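## Task

Take the loose end of the blue network patch cord and push its plug into the port beneath the red label, latch clip pointing up, until it locks in place. The cord must have stopped moving shortly after you finish, or the task fails.

## Robot and tools

ROBOT. Two UR7e-type arms, left_arm and right_arm, each carrying a two-finger parallel gripper (pads up to 50 mm apart) and a wrist camera. Base roots in the scene frame: left_arm at (+0.022, +0.350, 0) m, right_arm at (-0.036, -0.503, 0) m, both nearly unrotated. Cameras: cam_left_wrist and cam_right_wrist, each 672x504 pixels.

FRAMES. Scene frame: origin at table-top height halfway between the nominal bases, +z up, +x out over the table, left_arm on the +y side (camera image sides do not follow these names). Reported hand positions (m), quaternions (wxyz) and velocities (m/s, rad/s) are in each arm's own base frame. Every offset you send is along the current Hand target's own axes. Gripper axes: fingers point along +z, pads close along x, and a camera block juts about 10 cm toward -y. end_effector_position is the point between the pads; fingertips extend 17.5 mm past it.

SCALE. In any row, 1.0 equals 0.6 m for dx, dy, dz and 180 degrees for rotation; rx, ry, rz form a single rotation vector.

execute_actions(actions, cameras). actions is a list of actions; each action is a table of 1 to 15 rows, one row per 1/30 s step, and a short table repeats its final row to fill 15 steps (0.5 s per action). Every row has 18 numbers in [-1, 1], always for both arms: left dx, dy, dz, rx, ry, rz, gripper position, force_limit, speed, then the same nine for the right arm. The six pose numbers are an offset from that arm's Hand target as it was when the action began; each row counts from that same start, not from the row before. A new action starts from the new Hand target, so sending the same offset again moves further. All six pose numbers at 0 re-request the current Hand target (useful when the gripper stopped short). cameras: list of names, ["all"], or []; an empty actions list returns images and full state.

GRIPPER NUMBERS. position: +1 fully open, about -0.65 pads meet, -1 closes until blocked (use -1 to hold). force_limit: -1 about 20 N per pad, 0 about 102 N, +1 about 185 N. speed: -1 20 mm/s, 0 85 mm/s, +1 150 mm/s; both default to +1. A 0 is a real command, so to keep a gripper unchanged resend its previous three numbers. New force or speed only takes effect with a position change of at least 0.01.

move(target, speed, blend, stop_force, zero, blocking, cameras). target: one 18-number row or up to 15 rows, all offsets counted from the Hand targets at the start of the move (not chained). Straight-line paths, no obstacle avoidance, at most 10 s in total. speed in m/s, 0.002 to 3.6, default 0.25 (rotation up to twice that in rad/s); one value or one per target. blend in m rounds corners between listed targets; 0 stops at each. stop_force in N, 3 to 120, ends an arm's path when its wrist sensor feels that much push against the motion; do not rely on it while the gripper rotates, and omit it when backing away from a contact. zero (only with stop_force, default true) re-zeroes the sensor first. blocking=false returns after about 0.5 s while the move continues; not allowed with stop_force. The result adds a move: line with the outcome (done, off_target, moving, held, fault) and limits (paced = pose clipped, held = steps withheld).

OTHER TOOLS. wait(seconds 0 to 10) lets time pass holding the last commands. stop() brakes a running move; fingers continue. zoom_image(camera, region=[x0, y0, x1, y1]) enlarges part of the latest image, at most 504 by 504 pixels. zero_wrist_force(arm) tares that arm's force sensor. read_manual(section) returns licence text only. finished_scene(scene 1 or 2) ends the scene irreversibly; the goal must hold with the robot released.

RESULTS. Hand target is the last commanded pose (after clipping) and is where the next offset starts; the gripper often rests a little short. object_status: 0 moving, 1 blocked while opening, 2 blocked while closing (a grip), 3 reached position or pads met (usually nothing held). Opening in mm is about (250 - position_measured) x 0.202. Wrist force/torque are in the gripper's own axes, with a third line for the peak since the last report. Joint torques include the arm's own weight. Velocities may be omitted when joints read within noise.

CONTROL LIMITS. Commanded orientation is clipped to within 32 degrees of the current one each step. Motion lags commands by roughly 0.09 to 0.22 s and fast moves overshoot. Keep paths away from an arm's own base. A clearance check may hold commands that bring the arms close.

AVOID. Net force near 150 N (plus or minus 25) on an arm, or joint torque at its limit (wrist joints 26.3 N m, others 141 N m), freezes that arm for 10 s; targets even slightly beyond a firm contact can trigger this. Overheated motors (85 °C) brake the arm for 30 to 60 s; avoid long stretched holds or pushing into unreachable poses. Do not let the arms press on or grip each other. Do not drop the cord, release it while moving, slam or hit fixed objects, or let anything fall off the table. Make sure the cord is at rest before finishing.

Each tool is called by a JSON object that holds its "method" and its "body".

## Session

{"method": "execute_actions", "body": {"actions": []}}

Scene clock: 0.00 s.
left_arm: end_effector_position=(+0.4834, -0.2980, +0.3837) position_measured=3 object_status=3 end_effector_quat_wxyz=(+0.081, -0.408, +0.905, -0.093) | right_arm: end_effector_position=(+0.4190, -0.2263, +0.3377) position_measured=3 object_status=3 end_effector_quat_wxyz=(-0.389, +0.585, +0.571, -0.425)
Joint positions: left_arm=[-0.835 -1.574 1.511 -1.735 -1.474 -3.241] | right_arm=[3.015 -2.228 -0.864 -2.845 1.422 0.002]
Joint velocities: within noise
Joint torques (N m): no reading
Motor temperatures (°C): left_arm=[38 48 51 51 52 38] | right_arm=[47 43 35 44 40 41]
Wrist force (N): no reading
Wrist torque (N m): no reading
Wrist force, peak (N): no reading
Hand target: left_arm +0.4834, -0.2980, +0.3837; +0.081, -0.408, +0.905, -0.093 | right_arm +0.4190, -0.2263, +0.3377; -0.389, +0.585, +0.571, -0.425
Tool commands: left_gripper/position=+1.0 left_gripper/force_limit=+1.0 left_gripper/speed=+1.0 right_gripper/position=+1.0 right_gripper/force_limit=+1.0 right_gripper/speed=+1.0

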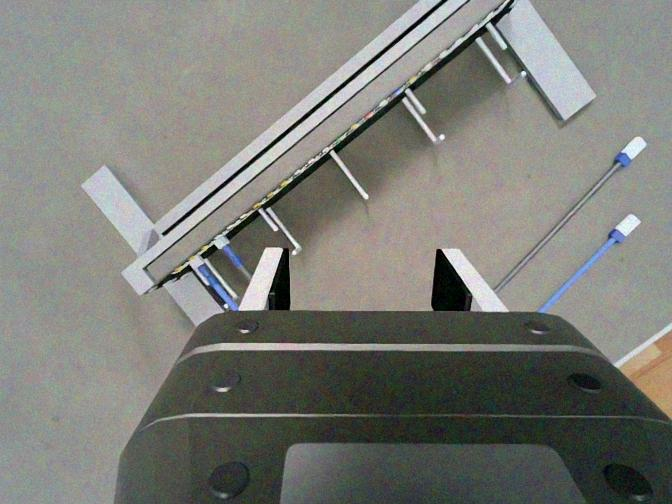

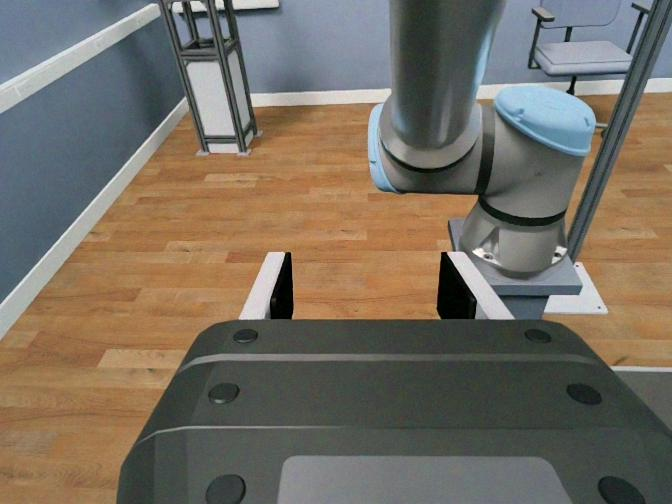

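{"method": "zoom_image", "body": {"camera": "cam_left_wrist", "region": [440, 100, 672, 320]}}

{"method": "zoom_image", "body": {"camera": "cam_left_wrist", "region": [300, 0, 550, 200]}}

{"method": "zoom_image", "body": {"camera": "cam_left_wrist", "region": [110, 130, 360, 330]}}

Scaled by 2.172 from the camera's 672x504 image, which has a finer 960x720 frame.

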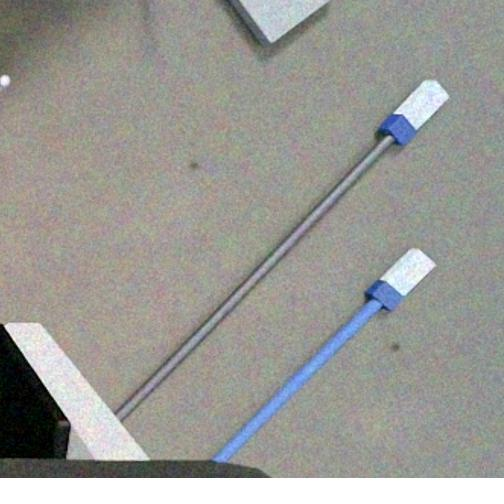

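Scaled by 2.016 from the camera's 672x504 image, which has a finer 960x720 frame.

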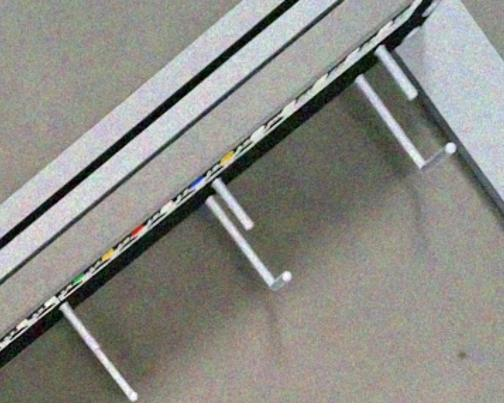

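Scaled by 2.016 from the camera's 672x504 image, which has a finer 960x720 frame.

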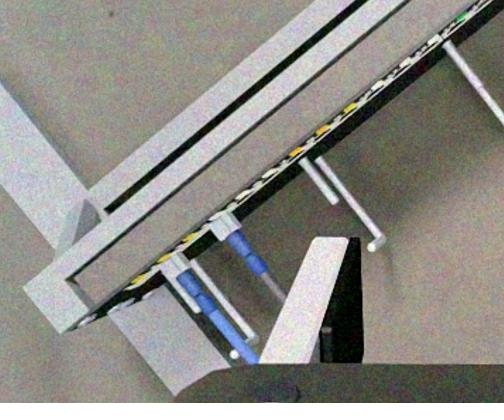

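{"method": "move", "body": {"target": [0.274,0.173,0.221,-0.119,-0.202,0.755,1,1,1,0,0,0,0,0,0,1,1,1], "cameras": ["cam_left_wrist"], "speed": 0.4}}

Scene clock: 47.20 s.
left_arm: end_effector_position=(+0.3304, -0.3677, +0.2191) position_measured=3 object_status=3 end_effector_quat_wxyz=(+0.271, +0.652, +0.654, +0.271) | right_arm: end_effector_position=(+0.4190, -0.2263, +0.3377) position_measured=3 object_status=3 end_effector_quat_wxyz=(-0.389, +0.585, +0.571, -0.425)
Joint positions: left_arm=[-1.534 -1.745 2.229 -2.09 -0.785 -1.523] | right_arm=[3.015 -2.228 -0.864 -2.845 1.422 0.002]
Joint torques (N m): left_arm=[-11.07 -25.5 -11.7 -5.56 3.97 0.97] | right_arm=[1.24 54.74 25.06 -0.99 -0.32 -0.02]
Wrist force (N): left_arm=[1.1 2.0 -0.4] | right_arm=[0.0 0.2 0.3]
Wrist torque (N m): left_arm=[0.40 -0.18 -0.15] | right_arm=[0.01 0.00 0.00]
Wrist force, peak (N): left_arm=[1.3 2.3 0.1] | right_arm=[0.0 0.2 0.3]
Hand target: left_arm +0.3304, -0.3677, +0.2191; +0.271, +0.652, +0.654, +0.271 | right_arm +0.4190, -0.2263, +0.3377; -0.389, +0.585, +0.571, -0.425
Off the commanded pose: left_arm 0.000 m, 0 deg | right_arm 0.000 m, 0 deg.
move: done
camera_calibration:
cam_left_wrist: T_world_to_cam=[[-0.00902115, 0.999948, 0.00481824, 0.380436], [0.409482, -0.000701812, 0.912318, -0.32487], [0.912274, 0.0102031, -0.409454, -0.0738305], [0, 0, 0, 1]] pos_world=[0.203814, -0.379891, 0.264321]
Images, in order (width x height): cam_left_wrist 672x504.

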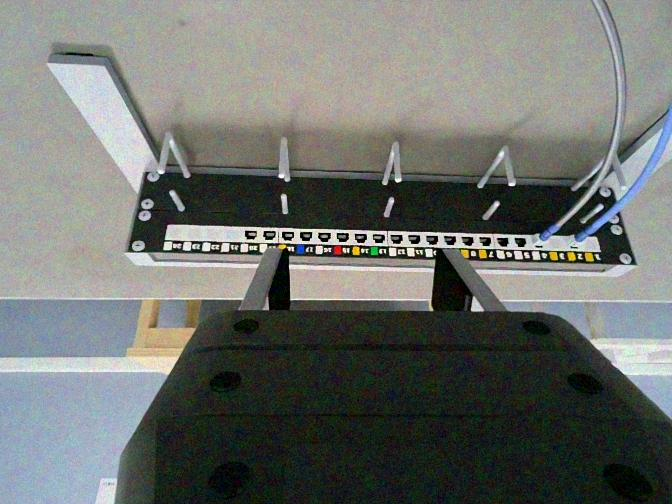

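{"method": "zoom_image", "body": {"camera": "cam_left_wrist", "region": [260, 200, 420, 280]}}

{"method": "zoom_image", "body": {"camera": "cam_left_wrist", "region": [500, 180, 660, 280]}}

Scaled by 3.150 from the camera's 672x504 image, which has a finer 960x720 frame.

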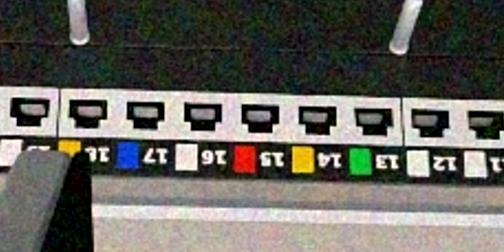

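Scaled by 3.150 from the camera's 672x504 image, which has a finer 960x720 frame.

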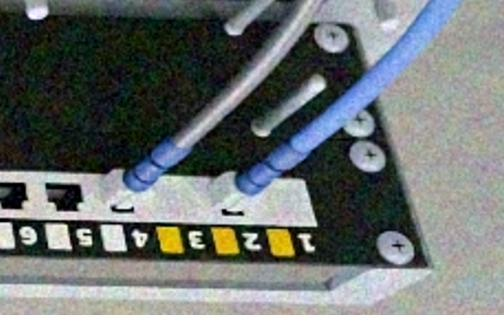

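{"method": "move", "body": {"target": [-0.22,-0.139,0.0235,0.1954,-0.1954,0.4718,1,1,1,0,0,0,0,0,0,1,1,1], "cameras": ["cam_left_wrist"], "speed": 0.4}}

{"method": "zoom_image", "body": {"camera": "cam_left_wrist", "region": [250, 120, 450, 300]}}

Scene clock: 71.73 s.
left_arm: end_effector_position=(+0.2819, -0.4999, +0.1502) position_measured=3 object_status=3 end_effector_quat_wxyz=(+0.001, +1.000, +0.002, +0.001) | right_arm: end_effector_position=(+0.4190, -0.2263, +0.3377) position_measured=3 object_status=3 end_effector_quat_wxyz=(-0.389, +0.585, +0.571, -0.425)
Joint positions: left_arm=[-1.292 -1.327 1.763 -2.009 -1.57 0.275] | right_arm=[3.015 -2.228 -0.864 -2.845 1.422 0.002]
Joint torques (N m): left_arm=[11.18 -27.47 -37.15 -0.42 -1.78 1.06] | right_arm=[0.65 54.48 25.15 -0.98 -0.14 -0.14]
Wrist force (N): left_arm=[0.5 0.4 0.0] | right_arm=[0.1 0.0 0.1]
Wrist torque (N m): left_arm=[0.10 -0.10 -0.03] | right_arm=[-0.01 -0.01 0.00]
Wrist force, peak (N): left_arm=[1.6 2.6 0.1] | right_arm=[0.0 0.1 0.3]
Hand target: left_arm +0.2819, -0.4999, +0.1502; +0.001, +1.000, +0.002, +0.001 | right_arm +0.4190, -0.2263, +0.3377; -0.389, +0.585, +0.571, -0.425
Off the commanded pose: left_arm 0.000 m, 0 deg | right_arm 0.000 m, 0 deg.
move: done
camera_calibration:
cam_left_wrist: T_world_to_cam=[[0.99995, 0.00299553, 0.00956288, -0.27097], [-0.000602026, -0.934596, 0.355709, -0.509989], [0.010003, -0.355697, -0.934548, 0.0938843], [0, 0, 0, 1]] pos_world=[0.26971, -0.442428, 0.271739]
Images, in order (width x height): cam_left_wrist 672x504.

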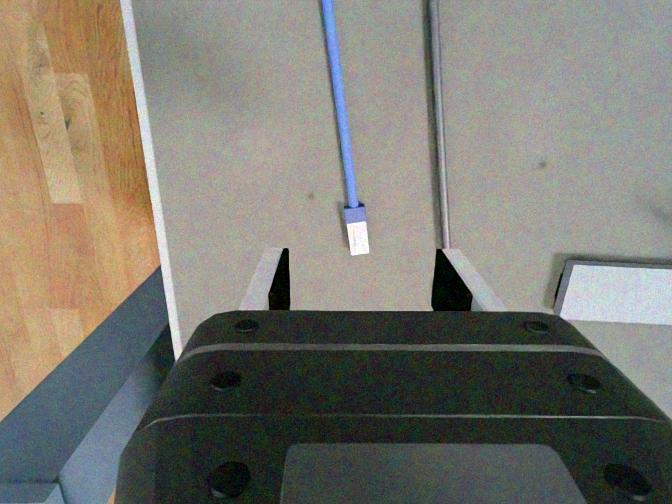

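Scaled by 2.520 from the camera's 672x504 image, which has a finer 960x720 frame.

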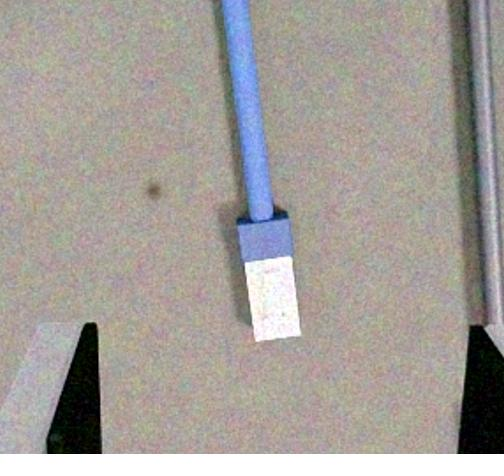

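{"method": "zoom_image", "body": {"camera": "cam_left_wrist", "region": [325, 190, 395, 265]}}

Scaled by 6.720 from the camera's 672x504 image, which has a finer 960x720 frame.

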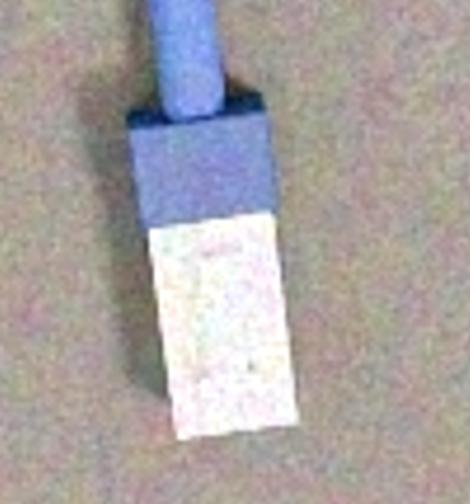

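{"method": "move", "body": {"target": [-0.083,0.022,0.172,-0.1954,0.1954,-0.4718,1,1,1,0,0,0,0,0,0,1,1,1], "cameras": ["cam_left_wrist"], "speed": 0.4}}

{"method": "zoom_image", "body": {"camera": "cam_left_wrist", "region": [280, 180, 420, 280]}}

Scene clock: 87.37 s.
left_arm: end_effector_position=(+0.2323, -0.5134, +0.0470) position_measured=3 object_status=3 end_effector_quat_wxyz=(+0.271, +0.652, +0.654, +0.271) | right_arm: end_effector_position=(+0.4190, -0.2263, +0.3377) position_measured=3 object_status=3 end_effector_quat_wxyz=(-0.389, +0.585, +0.571, -0.425)
Joint positions: left_arm=[-1.737 -1.185 2.096 -2.315 -0.798 -1.808] | right_arm=[3.015 -2.228 -0.864 -2.845 1.422 0.002]
Joint torques (N m): left_arm=[-11.41 -25.98 -31.53 -0.23 4.21 -1.81] | right_arm=[1.12 55.14 25.77 -1.08 -0.12 0.18]
Wrist force (N): left_arm=[1.8 1.9 -0.2] | right_arm=[0.1 0.1 0.1]
Wrist torque (N m): left_arm=[0.35 -0.29 -0.04] | right_arm=[0.01 -0.02 0.00]
Wrist force, peak (N): left_arm=[1.5 2.4 0.0] | right_arm=[0.2 0.1 0.2]
Hand target: left_arm +0.2322, -0.5134, +0.0470; +0.271, +0.652, +0.654, +0.271 | right_arm +0.4190, -0.2263, +0.3377; -0.389, +0.585, +0.571, -0.425
Off the commanded pose: left_arm 0.000 m, 0 deg | right_arm 0.000 m, 0 deg.
move: done
camera_calibration:
cam_left_wrist: T_world_to_cam=[[-0.0087061, 0.999951, 0.00478711, 0.526043], [0.409482, -0.00080241, 0.912318, -0.127845], [0.912276, 0.00990297, -0.409455, -0.0534743], [0, 0, 0, 1]] pos_world=[0.105713, -0.52559, 0.0922214]
Images, in order (width x height): cam_left_wrist 672x504.

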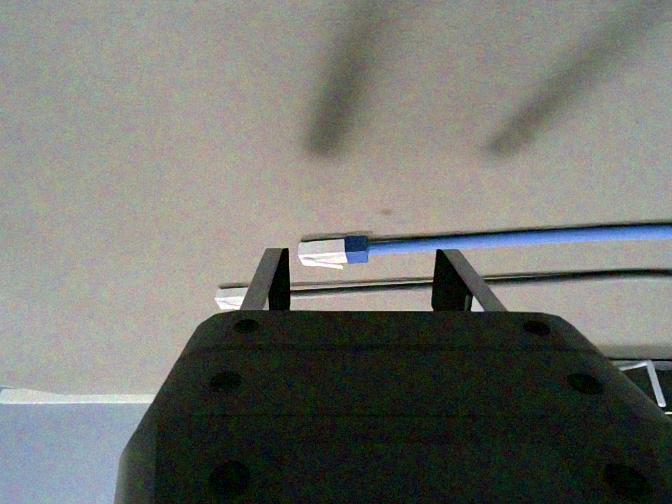

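Scaled by 3.600 from the camera's 672x504 image, which has a finer 960x720 frame.

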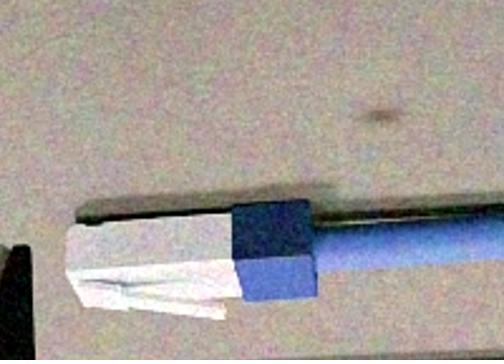

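{"method": "move", "body": {"target": [0.004,0.1025,0.02475,0.2019,-0.1839,0.444,1,1,1,0,0,0,0,0,0,1,1,1], "cameras": ["cam_left_wrist"], "speed": 0.4}}

{"method": "zoom_image", "body": {"camera": "cam_left_wrist", "region": [250, 180, 470, 320]}}

Scene clock: 104.43 s.
left_arm: end_effector_position=(+0.2862, -0.5108, +0.0800) position_measured=3 object_status=3 end_effector_quat_wxyz=(+0.001, +0.999, +0.048, +0.001) | right_arm: end_effector_position=(+0.4190, -0.2263, +0.3377) position_measured=3 object_status=3 end_effector_quat_wxyz=(-0.389, +0.585, +0.571, -0.425)
Joint positions: left_arm=[-1.29 -1.218 1.821 -2.175 -1.57 0.184] | right_arm=[3.015 -2.228 -0.864 -2.845 1.422 0.002]
Joint torques (N m): left_arm=[10.98 -30.24 -34.98 -0.36 -1.79 1.44] | right_arm=[1.23 55.36 25.9 -1.15 -0.13 0.02]
Wrist force (N): left_arm=[0.7 0.7 -0.2] | right_arm=[0.1 -0.1 -0.2]
Wrist torque (N m): left_arm=[0.14 -0.12 -0.03] | right_arm=[-0.02 -0.01 0.00]
Wrist force, peak (N): left_arm=[1.7 2.4 -0.1] | right_arm=[0.4 0.0 0.1]
Hand target: left_arm +0.2862, -0.5108, +0.0800; +0.001, +0.999, +0.048, +0.001 | right_arm +0.4190, -0.2263, +0.3377; -0.389, +0.585, +0.571, -0.425
Off the commanded pose: left_arm 0.000 m, 0 deg | right_arm 0.000 m, 0 deg.
move: done
camera_calibration:
cam_left_wrist: T_world_to_cam=[[0.995305, 0.0963323, 0.00943008, -0.225592], [0.0866881, -0.930499, 0.355888, -0.518021], [0.0430582, -0.353399, -0.934481, 0.0161101], [0, 0, 0, 1]] pos_world=[0.268746, -0.454593, 0.201539]
Images, in order (width x height): cam_left_wrist 672x504.

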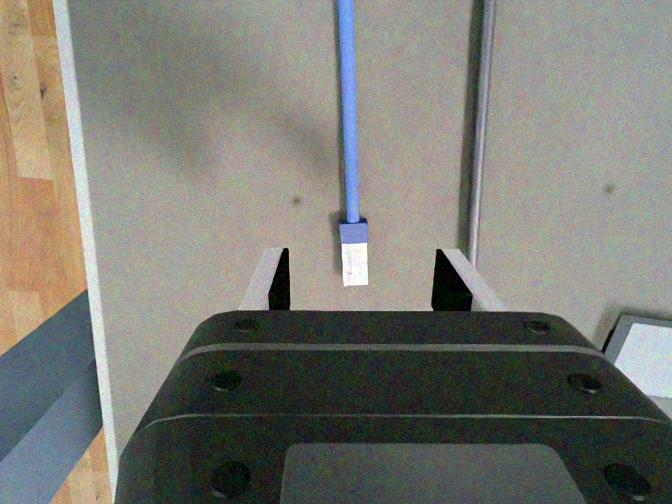

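Scaled by 2.291 from the camera's 672x504 image, which has a finer 960x720 frame.

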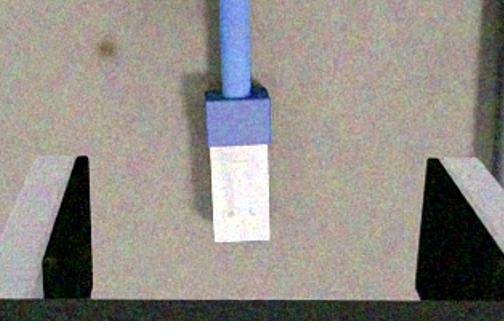

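{"method": "move", "body": {"target": [-0.0008,0.001,0.0917,0,0,0,1,1,1,0,0,0,0,0,0,1,1,1], "cameras": ["cam_left_wrist"], "speed": 0.06, "stop_force": 6}}

Scene clock: 114.20 s.
left_arm: end_effector_position=(+0.2858, -0.5115, +0.0250) position_measured=3 object_status=3 end_effector_quat_wxyz=(+0.001, +0.999, +0.048, +0.001) | right_arm: end_effector_position=(+0.4190, -0.2263, +0.3377) position_measured=3 object_status=3 end_effector_quat_wxyz=(-0.389, +0.585, +0.571, -0.425)
Joint positions: left_arm=[-1.291 -1.133 1.87 -2.309 -1.57 0.183] | right_arm=[3.015 -2.228 -0.864 -2.845 1.422 0.002]
Joint torques (N m): left_arm=[-11.62 -31.34 -7.15 -5.29 -1.09 -1.39] | right_arm=[1.13 55.69 26.09 -1.16 -0.16 0.12]
Wrist force (N): left_arm=[0.5 0.5 -0.1] | right_arm=[0.2 0.0 0.2]
Wrist torque (N m): left_arm=[0.11 -0.09 0.03] | right_arm=[-0.02 -0.02 0.00]
Wrist force, peak (N): left_arm=[0.8 1.0 -0.7] | right_arm=[0.3 0.0 0.0]
Hand target: left_arm +0.2858, -0.5115, +0.0250; +0.001, +0.999, +0.048, +0.001 | right_arm +0.4190, -0.2263, +0.3377; -0.389, +0.585, +0.571, -0.425
Off the commanded pose: left_arm 0.000 m, 0 deg | right_arm 0.000 m, 0 deg.
move: done
camera_calibration:
cam_left_wrist: T_world_to_cam=[[0.995318, 0.0961941, 0.00937534, -0.224656], [0.0865802, -0.930525, 0.355846, -0.499098], [0.0429543, -0.353368, -0.934498, -0.0356008], [0, 0, 0, 1]] pos_world=[0.268346, -0.455393, 0.146439]
Images, in order (width x height): cam_left_wrist 672x504.

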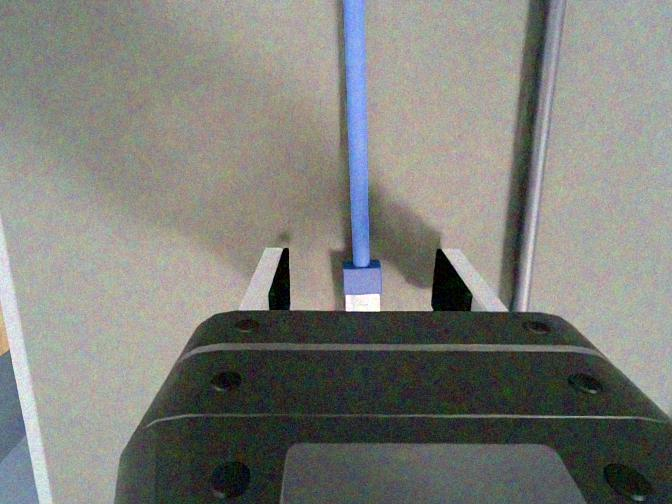

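{"method": "move", "body": {"target": [0,0,0.0083,0,0,0,1,1,1,0,0,0,0,0,0,1,1,1], "speed": 0.01, "stop_force": 4}}

Scene clock: 119.90 s.
left_arm: end_effector_position=(+0.2858, -0.5115, +0.0200) position_measured=3 object_status=3 end_effector_quat_wxyz=(+0.001, +0.999, +0.048, +0.001) | right_arm: end_effector_position=(+0.4190, -0.2263, +0.3377) position_measured=3 object_status=3 end_effector_quat_wxyz=(-0.389, +0.585, +0.571, -0.425)
Joint positions: left_arm=[-1.291 -1.125 1.874 -2.321 -1.57 0.183] | right_arm=[3.015 -2.228 -0.864 -2.845 1.422 0.002]
Joint torques (N m): left_arm=[-8.39 -32.11 -7.75 -5.41 1.24 -0.72] | right_arm=[0.61 55.27 25.81 -0.98 -0.11 0.03]
Wrist force (N): left_arm=[1.0 0.6 -0.2] | right_arm=[0.1 0.0 0.0]
Wrist torque (N m): left_arm=[0.12 -0.17 0.03] | right_arm=[0.00 -0.01 -0.01]
Wrist force, peak (N): left_arm=[0.9 0.8 -0.4] | right_arm=[0.1 0.0 0.3]
Hand target: left_arm +0.2858, -0.5115, +0.0200; +0.001, +0.999, +0.048, +0.001 | right_arm +0.4190, -0.2263, +0.3377; -0.389, +0.585, +0.571, -0.425
Off the commanded pose: left_arm 0.000 m, 0 deg | right_arm 0.000 m, 0 deg.
move: done

{"method": "move", "body": {"target": [0,0,0.0083,0,0,0,1,1,1,0,0,0,0,0,0,1,1,1], "speed": 0.008, "stop_force": 4}}

Scene clock: 124.10 s.
left_arm: end_effector_position=(+0.2858, -0.5115, +0.0189) position_measured=3 object_status=3 end_effector_quat_wxyz=(+0.001, +0.999, +0.048, +0.001) | right_arm: end_effector_position=(+0.4190, -0.2263, +0.3377) position_measured=3 object_status=3 end_effector_quat_wxyz=(-0.389, +0.585, +0.571, -0.425)
Joint positions: left_arm=[-1.291 -1.123 1.875 -2.324 -1.57 0.183] | right_arm=[3.015 -2.228 -0.864 -2.845 1.422 0.002]
Joint torques (N m): left_arm=[-3.25 -47.61 -30.65 1.09 1.12 0.75] | right_arm=[0.72 55.07 26.31 -1.15 -0.16 0.08]
Wrist force (N): left_arm=[1.5 3.1 -6.1] | right_arm=[0.0 0.1 0.0]
Wrist torque (N m): left_arm=[0.14 -0.26 -0.04] | right_arm=[0.01 0.01 0.00]
Wrist force, peak (N): left_arm=[1.0 -8.1 -22.2] | right_arm=[0.0 0.1 0.4]
Hand target: left_arm +0.2858, -0.5115, +0.0189; +0.001, +0.999, +0.048, +0.001 (not the last commanded pose) | right_arm +0.4190, -0.2263, +0.3377; -0.389, +0.585, +0.571, -0.425
Off the commanded pose: left_arm 0.004 m, 0 deg | right_arm 0.000 m, 0 deg.
move: contact (left_arm)

{"method": "move", "body": {"target": [[0,0,-0.0033,0,0,0,1,1,1,0,0,0,0,0,0,1,1,1],[0,0,-0.0033,0,0,0,-1,-0.5,-1,0,0,0,0,0,0,1,1,1]], "speed": 0.02, "cameras": ["cam_left_wrist"]}}

Scene clock: 135.90 s.
left_arm: end_effector_position=(+0.2858, -0.5115, +0.0209) position_measured=193 object_status=2 end_effector_quat_wxyz=(+0.001, +0.999, +0.048, +0.001) | right_arm: end_effector_position=(+0.4190, -0.2263, +0.3377) position_measured=3 object_status=3 end_effector_quat_wxyz=(-0.389, +0.585, +0.571, -0.425)
Joint positions: left_arm=[-1.291 -1.127 1.873 -2.319 -1.57 0.183] | right_arm=[3.015 -2.228 -0.864 -2.845 1.422 0.002]
Joint torques (N m): left_arm=[-4.39 -51.49 -32.85 -0.38 1.26 -1.39] | right_arm=[0.15 55.61 26.68 -1.06 -0.17 0.12]
Wrist force (N): left_arm=[0.4 0.7 -0.2] | right_arm=[0.1 0.0 0.1]
Wrist torque (N m): left_arm=[0.13 -0.06 0.03] | right_arm=[-0.01 -0.01 0.00]
Wrist force, peak (N): left_arm=[1.5 2.8 -7.1] | right_arm=[0.4 0.0 -0.1]
Hand target: left_arm +0.2858, -0.5115, +0.0209; +0.001, +0.999, +0.048, +0.001 | right_arm +0.4190, -0.2263, +0.3377; -0.389, +0.585, +0.571, -0.425
Off the commanded pose: left_arm 0.000 m, 0 deg | right_arm 0.000 m, 0 deg.
move: done
camera_calibration:
cam_left_wrist: T_world_to_cam=[[0.995318, 0.0961941, 0.00937534, -0.224618], [0.0865802, -0.930525, 0.355846, -0.497639], [0.0429543, -0.353368, -0.934498, -0.0394322], [0, 0, 0, 1]] pos_world=[0.268346, -0.455393, 0.142339]
Images, in order (width x height): cam_left_wrist 672x504.

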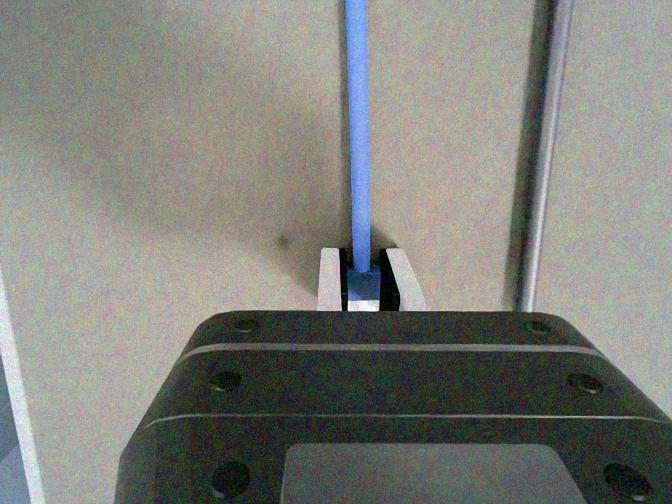

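{"method": "move", "body": {"target": [[0,0,-0.14,0,0,0,-1,-0.5,-1,0,0,0,0,0,0,1,1,1],[0.3748,-0.2071,-0.1818,0,0,-0.4506,-1,-0.5,-1,0,0,0,0,0,0,1,1,1]], "speed": 0.2, "blend": [0.03,0], "cameras": ["cam_left_wrist","cam_right_wrist"]}}

Scene clock: 157.67 s.
left_arm: end_effector_position=(+0.4975, -0.3661, +0.1300) position_measured=193 object_status=2 end_effector_quat_wxyz=(+0.001, +0.728, +0.686, +0.000) | right_arm: end_effector_position=(+0.4190, -0.2263, +0.3377) position_measured=3 object_status=3 end_effector_quat_wxyz=(-0.389, +0.585, +0.571, -0.425)
Joint positions: left_arm=[-0.852 -1.21 1.661 -2.024 -1.571 -0.793] | right_arm=[3.015 -2.228 -0.864 -2.845 1.422 0.002]
Joint torques (N m): left_arm=[11.24 -32.43 -37.66 -0.28 1.29 -1.93] | right_arm=[0.87 55.39 26.55 -1.15 -0.11 0.05]
Wrist force (N): left_arm=[0.9 0.5 0.0] | right_arm=[0.1 0.1 0.0]
Wrist torque (N m): left_arm=[0.09 -0.17 0.08] | right_arm=[0.01 -0.01 0.00]
Wrist force, peak (N): left_arm=[0.5 0.5 1.7] | right_arm=[0.2 0.0 0.3]
Hand target: left_arm +0.4976, -0.3660, +0.1300; +0.001, +0.728, +0.686, +0.000 | right_arm +0.4190, -0.2263, +0.3377; -0.389, +0.585, +0.571, -0.425
Off the commanded pose: left_arm 0.000 m, 0 deg | right_arm 0.000 m, 0 deg.
move: done
camera_calibration:
cam_left_wrist: T_world_to_cam=[[0.0589944, 0.998233, 0.0070547, 0.345965], [0.932823, -0.0576425, 0.355694, -0.520939], [0.355472, -0.0144031, -0.934576, 0.0734978], [0, 0, 0, 1]] pos_world=[0.439407, -0.374323, 0.251543]

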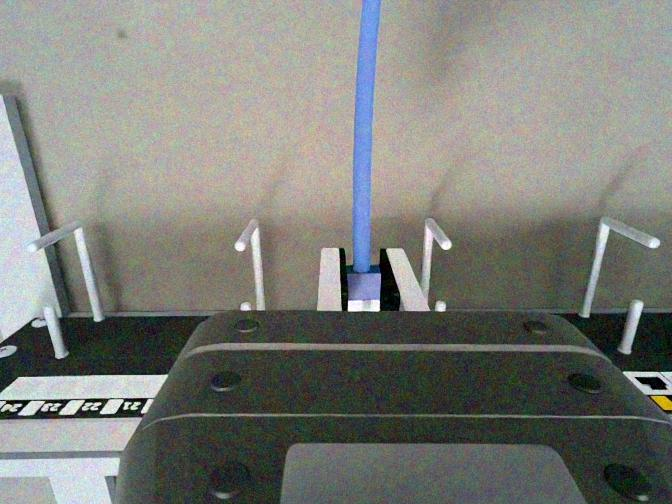

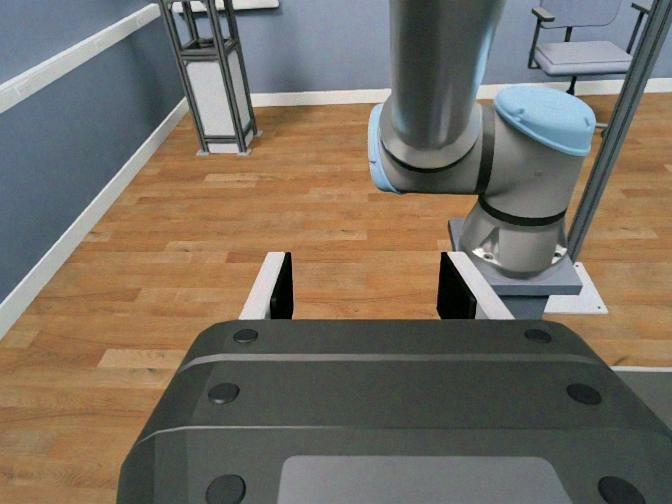

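{"method": "move", "body": {"target": [0,0,0,0,0,0,-1,-0.5,-1,0.4367,0.14,-0.0257,0.0907,0.6784,0.0913,1,1,1], "speed": 0.35, "cameras": ["cam_right_wrist"]}}

Scene clock: 181.07 s.
left_arm: end_effector_position=(+0.4976, -0.3660, +0.1300) position_measured=193 object_status=2 end_effector_quat_wxyz=(+0.001, +0.728, +0.686, +0.000) | right_arm: end_effector_position=(+0.4388, -0.1000, +0.2948) position_measured=3 object_status=3 end_effector_quat_wxyz=(-0.632, +0.727, +0.230, -0.139)
Joint positions: left_arm=[-0.852 -1.21 1.661 -2.024 -1.571 -0.793] | right_arm=[2.832 -2.15 -1.206 -2.706 2.296 0.058]
Joint torques (N m): left_arm=[10.35 -32.22 -37.08 -0.21 1.69 -1.45] | right_arm=[15.3 42.83 36.5 -3.16 -1.21 -2.7]
Wrist force (N): left_arm=[0.4 0.5 0.1] | right_arm=[0.6 -0.4 -0.2]
Wrist torque (N m): left_arm=[0.10 -0.09 0.07] | right_arm=[-0.08 -0.04 -0.04]
Wrist force, peak (N): left_arm=[0.8 0.9 -0.2] | right_arm=[1.0 5.9 3.3]
Hand target: left_arm +0.4976, -0.3660, +0.1300; +0.001, +0.728, +0.686, +0.000 | right_arm +0.4388, -0.1000, +0.2948; -0.632, +0.727, +0.230, -0.139 (not the last commanded pose)
Off the commanded pose: left_arm 0.000 m, 0 deg | right_arm 0.141 m, 63 deg.
move: held (right_arm; a check stopped the path); limits=held
pose unreachable (right arm): on one or more control steps of this call, first in action 0 (counted from 0), this arm could not follow its commanded pose, so it was not sent that pose on those steps. It may still have moved: this result reports where it is.
cause: moving toward the commanded pose would bring two parts of the arm too close to each other (its gripper and another part of the arm, with joints 4 (wrist 1) to 6 (wrist 3) between them, 7 mm apart when it was first held).
camera_calibration:
cam_right_wrist: T_world_to_cam=[[0.851659, 0.517189, 0.0848051, -0.34122], [0.321681, -0.388098, -0.863656, 0.0956253], [-0.413761, 0.762821, -0.496897, 0.529416], [0, 0, 0, 1]] pos_world=[0.478893, -0.190262, 0.37459]
Images, in order (width x height): cam_right_wrist 672x504.

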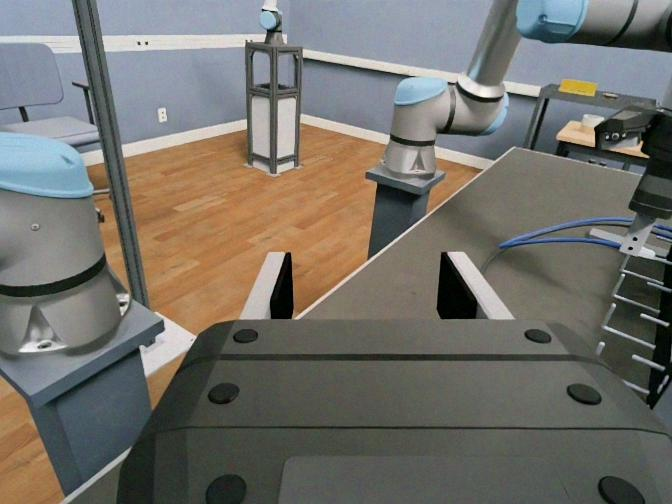

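{"method": "move", "body": {"target": [0,0,0,0,0,0,-1,-0.5,-1,-0.017,0.023,0.11,-0.3901,-0.2494,-0.2514,1,1,1], "speed": 0.35, "cameras": ["cam_right_wrist"]}}

Scene clock: 196.77 s.
left_arm: end_effector_position=(+0.4976, -0.3660, +0.1300) position_measured=193 object_status=2 end_effector_quat_wxyz=(+0.001, +0.728, +0.686, +0.000) | right_arm: end_effector_position=(+0.3998, -0.0502, +0.2695) position_measured=3 object_status=3 end_effector_quat_wxyz=(+0.000, +0.707, +0.707, +0.000)
Joint positions: left_arm=[-0.852 -1.21 1.661 -2.024 -1.571 -0.793] | right_arm=[3.355 -1.311 -1.944 -1.457 1.57 0.212]
Joint torques (N m): left_arm=[8.5 -33.6 -37.07 -0.27 1.77 -1.28] | right_arm=[15.4 23.4 18.85 4.88 -1.54 2.66]
Wrist force (N): left_arm=[0.5 0.2 0.0] | right_arm=[-0.9 0.8 -0.1]
Wrist torque (N m): left_arm=[0.04 -0.10 0.08] | right_arm=[-0.29 0.02 -0.18]
Wrist force, peak (N): left_arm=[0.7 0.9 0.3] | right_arm=[-1.2 0.9 0.4]
Hand target: left_arm +0.4976, -0.3660, +0.1300; +0.001, +0.728, +0.686, +0.000 | right_arm +0.3997, -0.0502, +0.2695; +0.000, +0.707, +0.707, +0.000
Off the commanded pose: left_arm 0.000 m, 0 deg | right_arm 0.000 m, 0 deg.
move: done
camera_calibration:
cam_right_wrist: T_world_to_cam=[[0.00134352, 0.99996, -0.00889462, 0.0577575], [0.937146, 0.00184462, 0.348933, -0.447574], [0.348935, -0.00880435, -0.937106, 0.23767], [0, 0, 0, 1]] pos_world=[0.336433, -0.054837, 0.379408]
Images, in order (width x height): cam_right_wrist 672x504.

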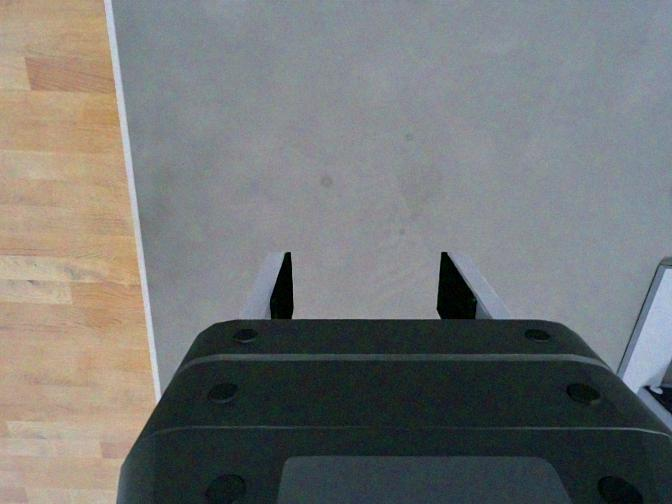

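{"method": "move", "body": {"target": [0,0,0,0,0,0,-1,-0.5,-1,0.5668,0.1962,0.1408,-0.2277,0.1268,-0.306,1,1,1], "speed": 0.3, "cameras": ["cam_right_wrist"]}}

Scene clock: 204.93 s.
left_arm: end_effector_position=(+0.4976, -0.3660, +0.1300) position_measured=193 object_status=2 end_effector_quat_wxyz=(+0.001, +0.728, +0.686, +0.000) | right_arm: end_effector_position=(+0.5172, +0.2899, +0.1847) position_measured=3 object_status=3 end_effector_quat_wxyz=(+0.105, +0.253, +0.889, +0.368)
Joint positions: left_arm=[-0.852 -1.21 1.661 -2.024 -1.571 -0.793] | right_arm=[3.757 -1.745 -2.194 -0.031 1.85 -0.292]
Joint torques (N m): left_arm=[9.51 -34.27 -37.27 -0.29 1.55 -1.2] | right_arm=[11.45 21.3 35.03 5.59 1.96 -2.72]
Wrist force (N): left_arm=[0.7 0.5 0.1] | right_arm=[-0.7 0.3 0.4]
Wrist torque (N m): left_arm=[0.10 -0.13 0.08] | right_arm=[-0.56 0.07 -0.13]
Wrist force, peak (N): left_arm=[0.5 0.9 0.3] | right_arm=[-1.9 0.9 -0.5]
Hand target: left_arm +0.4976, -0.3660, +0.1300; +0.001, +0.728, +0.686, +0.000 | right_arm +0.5172, +0.2899, +0.1847; +0.105, +0.253, +0.889, +0.368
Off the commanded pose: left_arm 0.000 m, 0 deg | right_arm 0.000 m, 0 deg.
move: done
camera_calibration:
cam_right_wrist: T_world_to_cam=[[-0.846628, 0.532165, -0.00470936, 0.290211], [0.218041, 0.35493, 0.909111, -0.362582], [0.485468, 0.768652, -0.416527, -0.271953], [0, 0, 0, 1]] pos_world=[0.456783, 0.183288, 0.217718]
Images, in order (width x height): cam_right_wrist 672x504.

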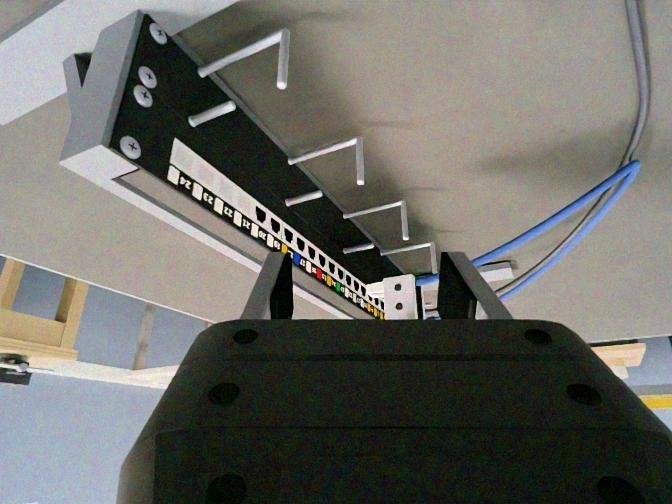

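Great view. Zoom.

{"method": "zoom_image", "body": {"camera": "cam_right_wrist", "region": [290, 220, 450, 330]}}

Scaled by 3.150 from the camera's 672x504 image, which has a finer 960x720 frame.

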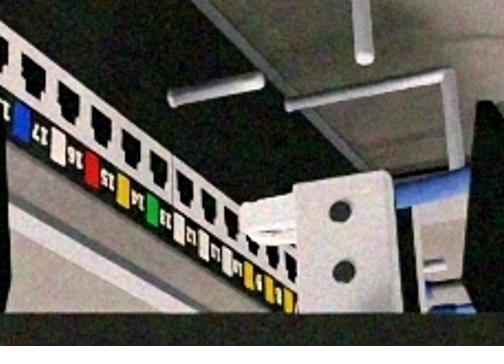

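{"method": "move", "body": {"target": [0,0.0467,0.045,0,0,0,-1,-0.5,-1,0,0,0,0,0,0,1,1,1], "speed": 0.06, "stop_force": 8, "cameras": ["cam_right_wrist"]}}

{"method": "zoom_image", "body": {"camera": "cam_right_wrist", "region": [290, 220, 450, 330]}}

Scene clock: 217.50 s.
left_arm: end_effector_position=(+0.5256, -0.3677, +0.1031) position_measured=193 object_status=2 end_effector_quat_wxyz=(+0.001, +0.728, +0.686, +0.000) | right_arm: end_effector_position=(+0.5172, +0.2899, +0.1847) position_measured=3 object_status=3 end_effector_quat_wxyz=(+0.105, +0.253, +0.889, +0.368)
Joint positions: left_arm=[-0.82 -1.13 1.621 -2.063 -1.571 -0.761] | right_arm=[3.757 -1.745 -2.194 -0.031 1.85 -0.292]
Joint torques (N m): left_arm=[10.53 -37.18 -37.63 -5.38 -1.71 1.4] | right_arm=[-11.87 22.46 34.25 5.72 1.92 -2.79]
Wrist force (N): left_arm=[0.6 0.5 -0.1] | right_arm=[-0.8 0.4 0.3]
Wrist torque (N m): left_arm=[0.10 -0.11 -0.03] | right_arm=[-0.54 0.08 -0.13]
Wrist force, peak (N): left_arm=[0.6 1.2 0.7] | right_arm=[-1.0 0.5 0.4]
Hand target: left_arm +0.5256, -0.3677, +0.1031; +0.001, +0.728, +0.686, +0.000 | right_arm +0.5172, +0.2899, +0.1847; +0.105, +0.253, +0.889, +0.368
Off the commanded pose: left_arm 0.000 m, 0 deg | right_arm 0.000 m, 0 deg.
move: done
camera_calibration:
cam_right_wrist: T_world_to_cam=[[-0.846616, 0.532183, -0.00466051, 0.290276], [0.218086, 0.354901, 0.909111, -0.36262], [0.485468, 0.768652, -0.416527, -0.272001], [0, 0, 0, 1]] pos_world=[0.456883, 0.183288, 0.217719]
Images, in order (width x height): cam_right_wrist 672x504.

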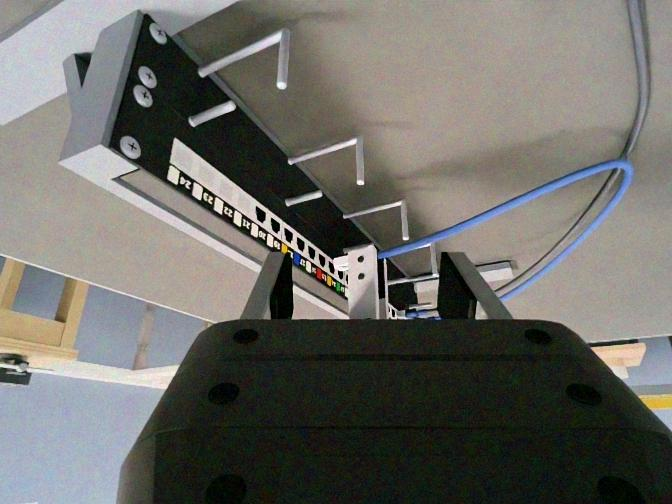

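Scaled by 3.150 from the camera's 672x504 image, which has a finer 960x720 frame.

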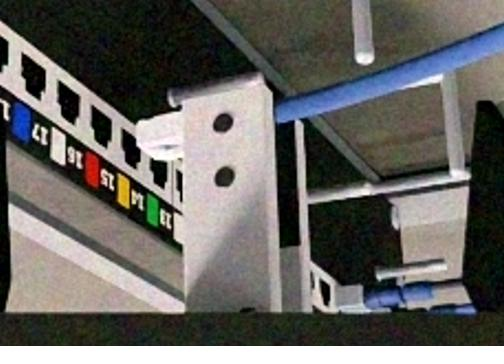

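{"method": "zoom_image", "body": {"camera": "cam_right_wrist", "region": [300, 235, 356, 280]}}

Scaled by 9.000 from the camera's 672x504 image, which has a finer 960x720 frame.

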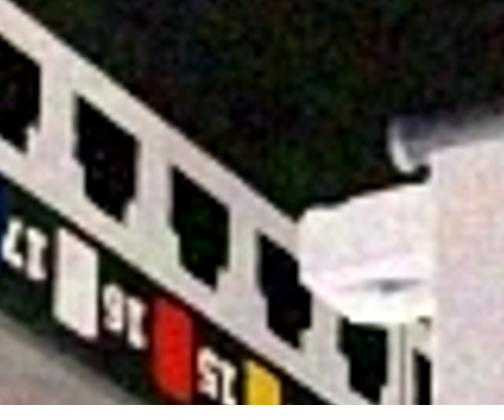

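{"method": "move", "body": {"target": [0,0,0.009,0,0,0,-1,-0.5,-1,0,0,0,0,0,0,1,1,1], "speed": 0.03, "cameras": ["cam_right_wrist"]}}

{"method": "zoom_image", "body": {"camera": "cam_right_wrist", "region": [300, 235, 356, 280]}}

Scene clock: 236.73 s.
left_arm: end_effector_position=(+0.5256, -0.3677, +0.0977) position_measured=193 object_status=2 end_effector_quat_wxyz=(+0.001, +0.728, +0.686, +0.000) | right_arm: end_effector_position=(+0.5172, +0.2899, +0.1847) position_measured=3 object_status=3 end_effector_quat_wxyz=(+0.105, +0.253, +0.889, +0.368)
Joint positions: left_arm=[-0.82 -1.124 1.627 -2.076 -1.571 -0.761] | right_arm=[3.757 -1.745 -2.194 -0.031 1.85 -0.292]
Joint torques (N m): left_arm=[9.94 -37.11 -10.08 -5.45 -1.73 1.3] | right_arm=[-11.48 21.94 33.64 5.83 1.83 -2.61]
Wrist force (N): left_arm=[0.4 0.7 0.3] | right_arm=[-0.8 0.3 0.4]
Wrist torque (N m): left_arm=[0.14 -0.08 -0.04] | right_arm=[-0.55 0.08 -0.12]
Wrist force, peak (N): left_arm=[0.5 0.9 0.0] | right_arm=[-1.1 0.5 0.4]
Hand target: left_arm +0.5256, -0.3677, +0.0977; +0.001, +0.728, +0.686, +0.000 | right_arm +0.5172, +0.2899, +0.1847; +0.105, +0.253, +0.889, +0.368
Off the commanded pose: left_arm 0.000 m, 0 deg | right_arm 0.000 m, 0 deg.
move: done
camera_calibration:
cam_right_wrist: T_world_to_cam=[[-0.846616, 0.532183, -0.00466051, 0.290276], [0.218086, 0.354901, 0.909111, -0.36262], [0.485468, 0.768652, -0.416527, -0.272001], [0, 0, 0, 1]] pos_world=[0.456883, 0.183288, 0.217719]
Images, in order (width x height): cam_right_wrist 672x504.

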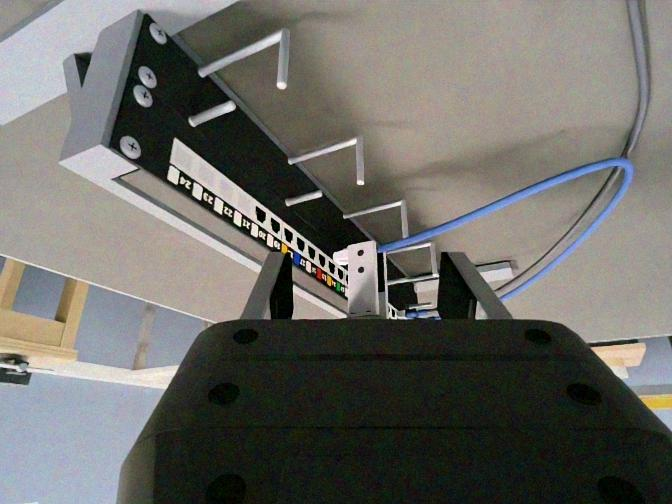

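Scaled by 9.000 from the camera's 672x504 image, which has a finer 960x720 frame.

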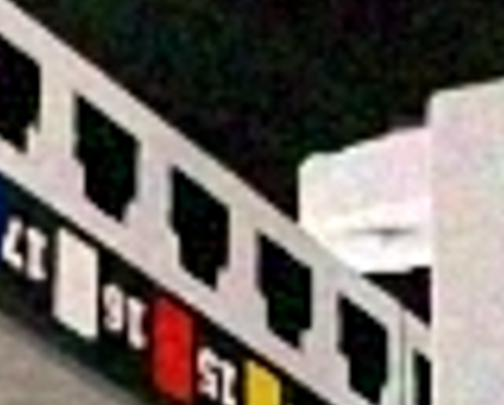

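{"method": "move", "body": {"target": [[0,0,0.0013,0,0,0,-1,-0.5,-1,0,0,0,0,0,0,1,1,1],[0,0.015,0.0013,0,0,0,-1,-0.5,-1,0,0,0,0,0,0,1,1,1]], "speed": 0.02, "stop_force": 5, "cameras": ["cam_right_wrist"]}}

{"method": "zoom_image", "body": {"camera": "cam_right_wrist", "region": [300, 235, 356, 280]}}

Scene clock: 245.97 s.
left_arm: end_effector_position=(+0.5346, -0.3683, +0.0969) position_measured=193 object_status=2 end_effector_quat_wxyz=(+0.001, +0.728, +0.686, +0.000) | right_arm: end_effector_position=(+0.5172, +0.2899, +0.1847) position_measured=3 object_status=3 end_effector_quat_wxyz=(+0.105, +0.253, +0.889, +0.368)
Joint positions: left_arm=[-0.81 -1.107 1.603 -2.069 -1.571 -0.751] | right_arm=[3.757 -1.745 -2.194 -0.031 1.85 -0.292]
Joint torques (N m): left_arm=[10.93 -37.83 -37.95 -0.25 -1.78 1.41] | right_arm=[-11.97 22.06 31.21 5.68 1.78 -2.58]
Wrist force (N): left_arm=[0.5 0.5 0.2] | right_arm=[-0.8 0.2 0.4]
Wrist torque (N m): left_arm=[0.10 -0.10 -0.04] | right_arm=[-0.57 0.08 -0.12]
Wrist force, peak (N): left_arm=[0.9 0.8 0.1] | right_arm=[-1.0 0.2 0.5]
Hand target: left_arm +0.5346, -0.3683, +0.0969; +0.001, +0.728, +0.686, +0.000 | right_arm +0.5172, +0.2899, +0.1847; +0.105, +0.253, +0.889, +0.368
Off the commanded pose: left_arm 0.000 m, 0 deg | right_arm 0.000 m, 0 deg.
move: done
camera_calibration:
cam_right_wrist: T_world_to_cam=[[-0.846616, 0.532183, -0.00466051, 0.290276], [0.218086, 0.354901, 0.909111, -0.36262], [0.485468, 0.768652, -0.416527, -0.272001], [0, 0, 0, 1]] pos_world=[0.456883, 0.183288, 0.217719]
Images, in order (width x height): cam_right_wrist 672x504.

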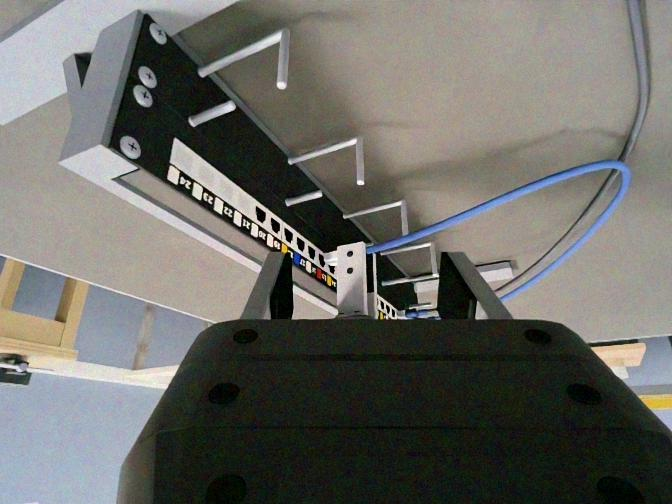

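Scaled by 9.000 from the camera's 672x504 image, which has a finer 960x720 frame.

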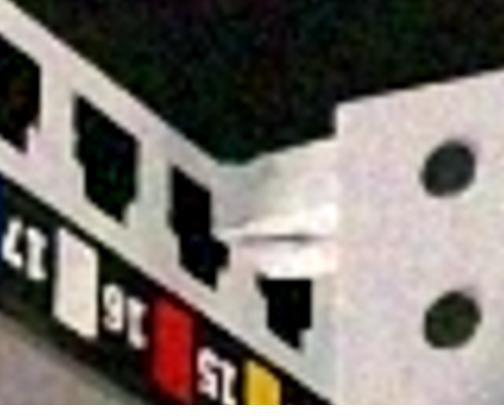

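{"method": "move", "body": {"target": [0,0.01,0.0005,0,0,0,-1,-0.5,-1,0,0,0,0,0,0,1,1,1], "speed": 0.01, "stop_force": 5, "cameras": ["cam_right_wrist"]}}

{"method": "zoom_image", "body": {"camera": "cam_right_wrist", "region": [300, 235, 356, 280]}}

Scene clock: 253.63 s.
left_arm: end_effector_position=(+0.5400, -0.3686, +0.0966) position_measured=193 object_status=2 end_effector_quat_wxyz=(+0.001, +0.728, +0.686, +0.000) | right_arm: end_effector_position=(+0.5172, +0.2899, +0.1847) position_measured=3 object_status=3 end_effector_quat_wxyz=(+0.105, +0.253, +0.889, +0.368)
Joint positions: left_arm=[-0.804 -1.096 1.588 -2.064 -1.571 -0.746] | right_arm=[3.757 -1.745 -2.194 -0.031 1.85 -0.292]
Joint torques (N m): left_arm=[-11.49 -56.89 -12.18 -5.91 2.73 -1.42] | right_arm=[-11.2 22.43 29.94 5.74 1.87 -2.68]
Wrist force (N): left_arm=[0.8 -4.5 -1.0] | right_arm=[-0.8 0.2 0.2]
Wrist torque (N m): left_arm=[-0.02 -0.09 -0.02] | right_arm=[-0.57 0.09 -0.13]
Wrist force, peak (N): left_arm=[2.1 -8.8 -0.5] | right_arm=[-1.0 0.2 0.5]
Hand target: left_arm +0.5400, -0.3686, +0.0966; +0.001, +0.728, +0.686, +0.000 (not the last commanded pose) | right_arm +0.5172, +0.2899, +0.1847; +0.105, +0.253, +0.889, +0.368
Off the commanded pose: left_arm 0.001 m, 0 deg | right_arm 0.000 m, 0 deg.
move: contact (left_arm)
camera_calibration:
cam_right_wrist: T_world_to_cam=[[-0.846616, 0.532183, -0.00466051, 0.290276], [0.218086, 0.354901, 0.909111, -0.36262], [0.485468, 0.768652, -0.416527, -0.272001], [0, 0, 0, 1]] pos_world=[0.456883, 0.183288, 0.217719]
Images, in order (width x height): cam_right_wrist 672x504.

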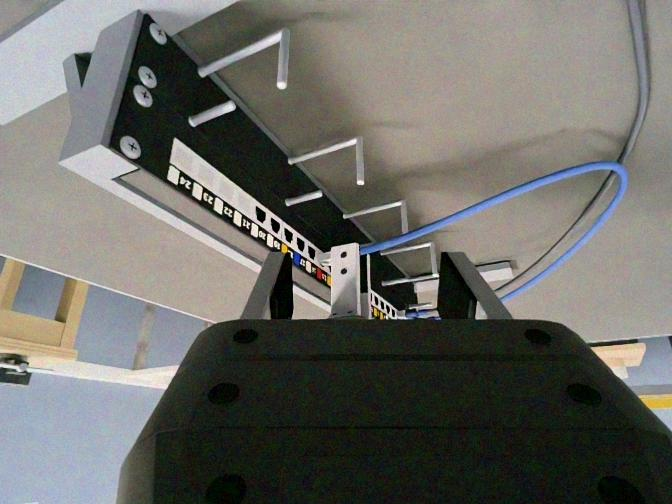

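Scaled by 9.000 from the camera's 672x504 image, which has a finer 960x720 frame.

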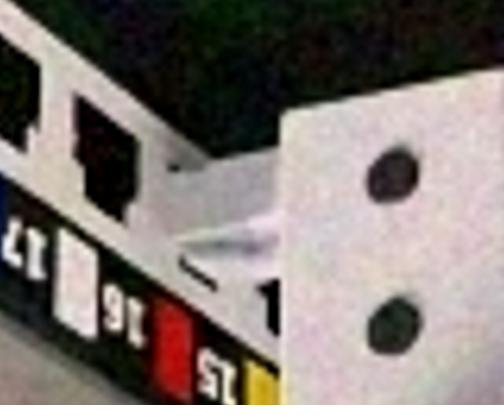

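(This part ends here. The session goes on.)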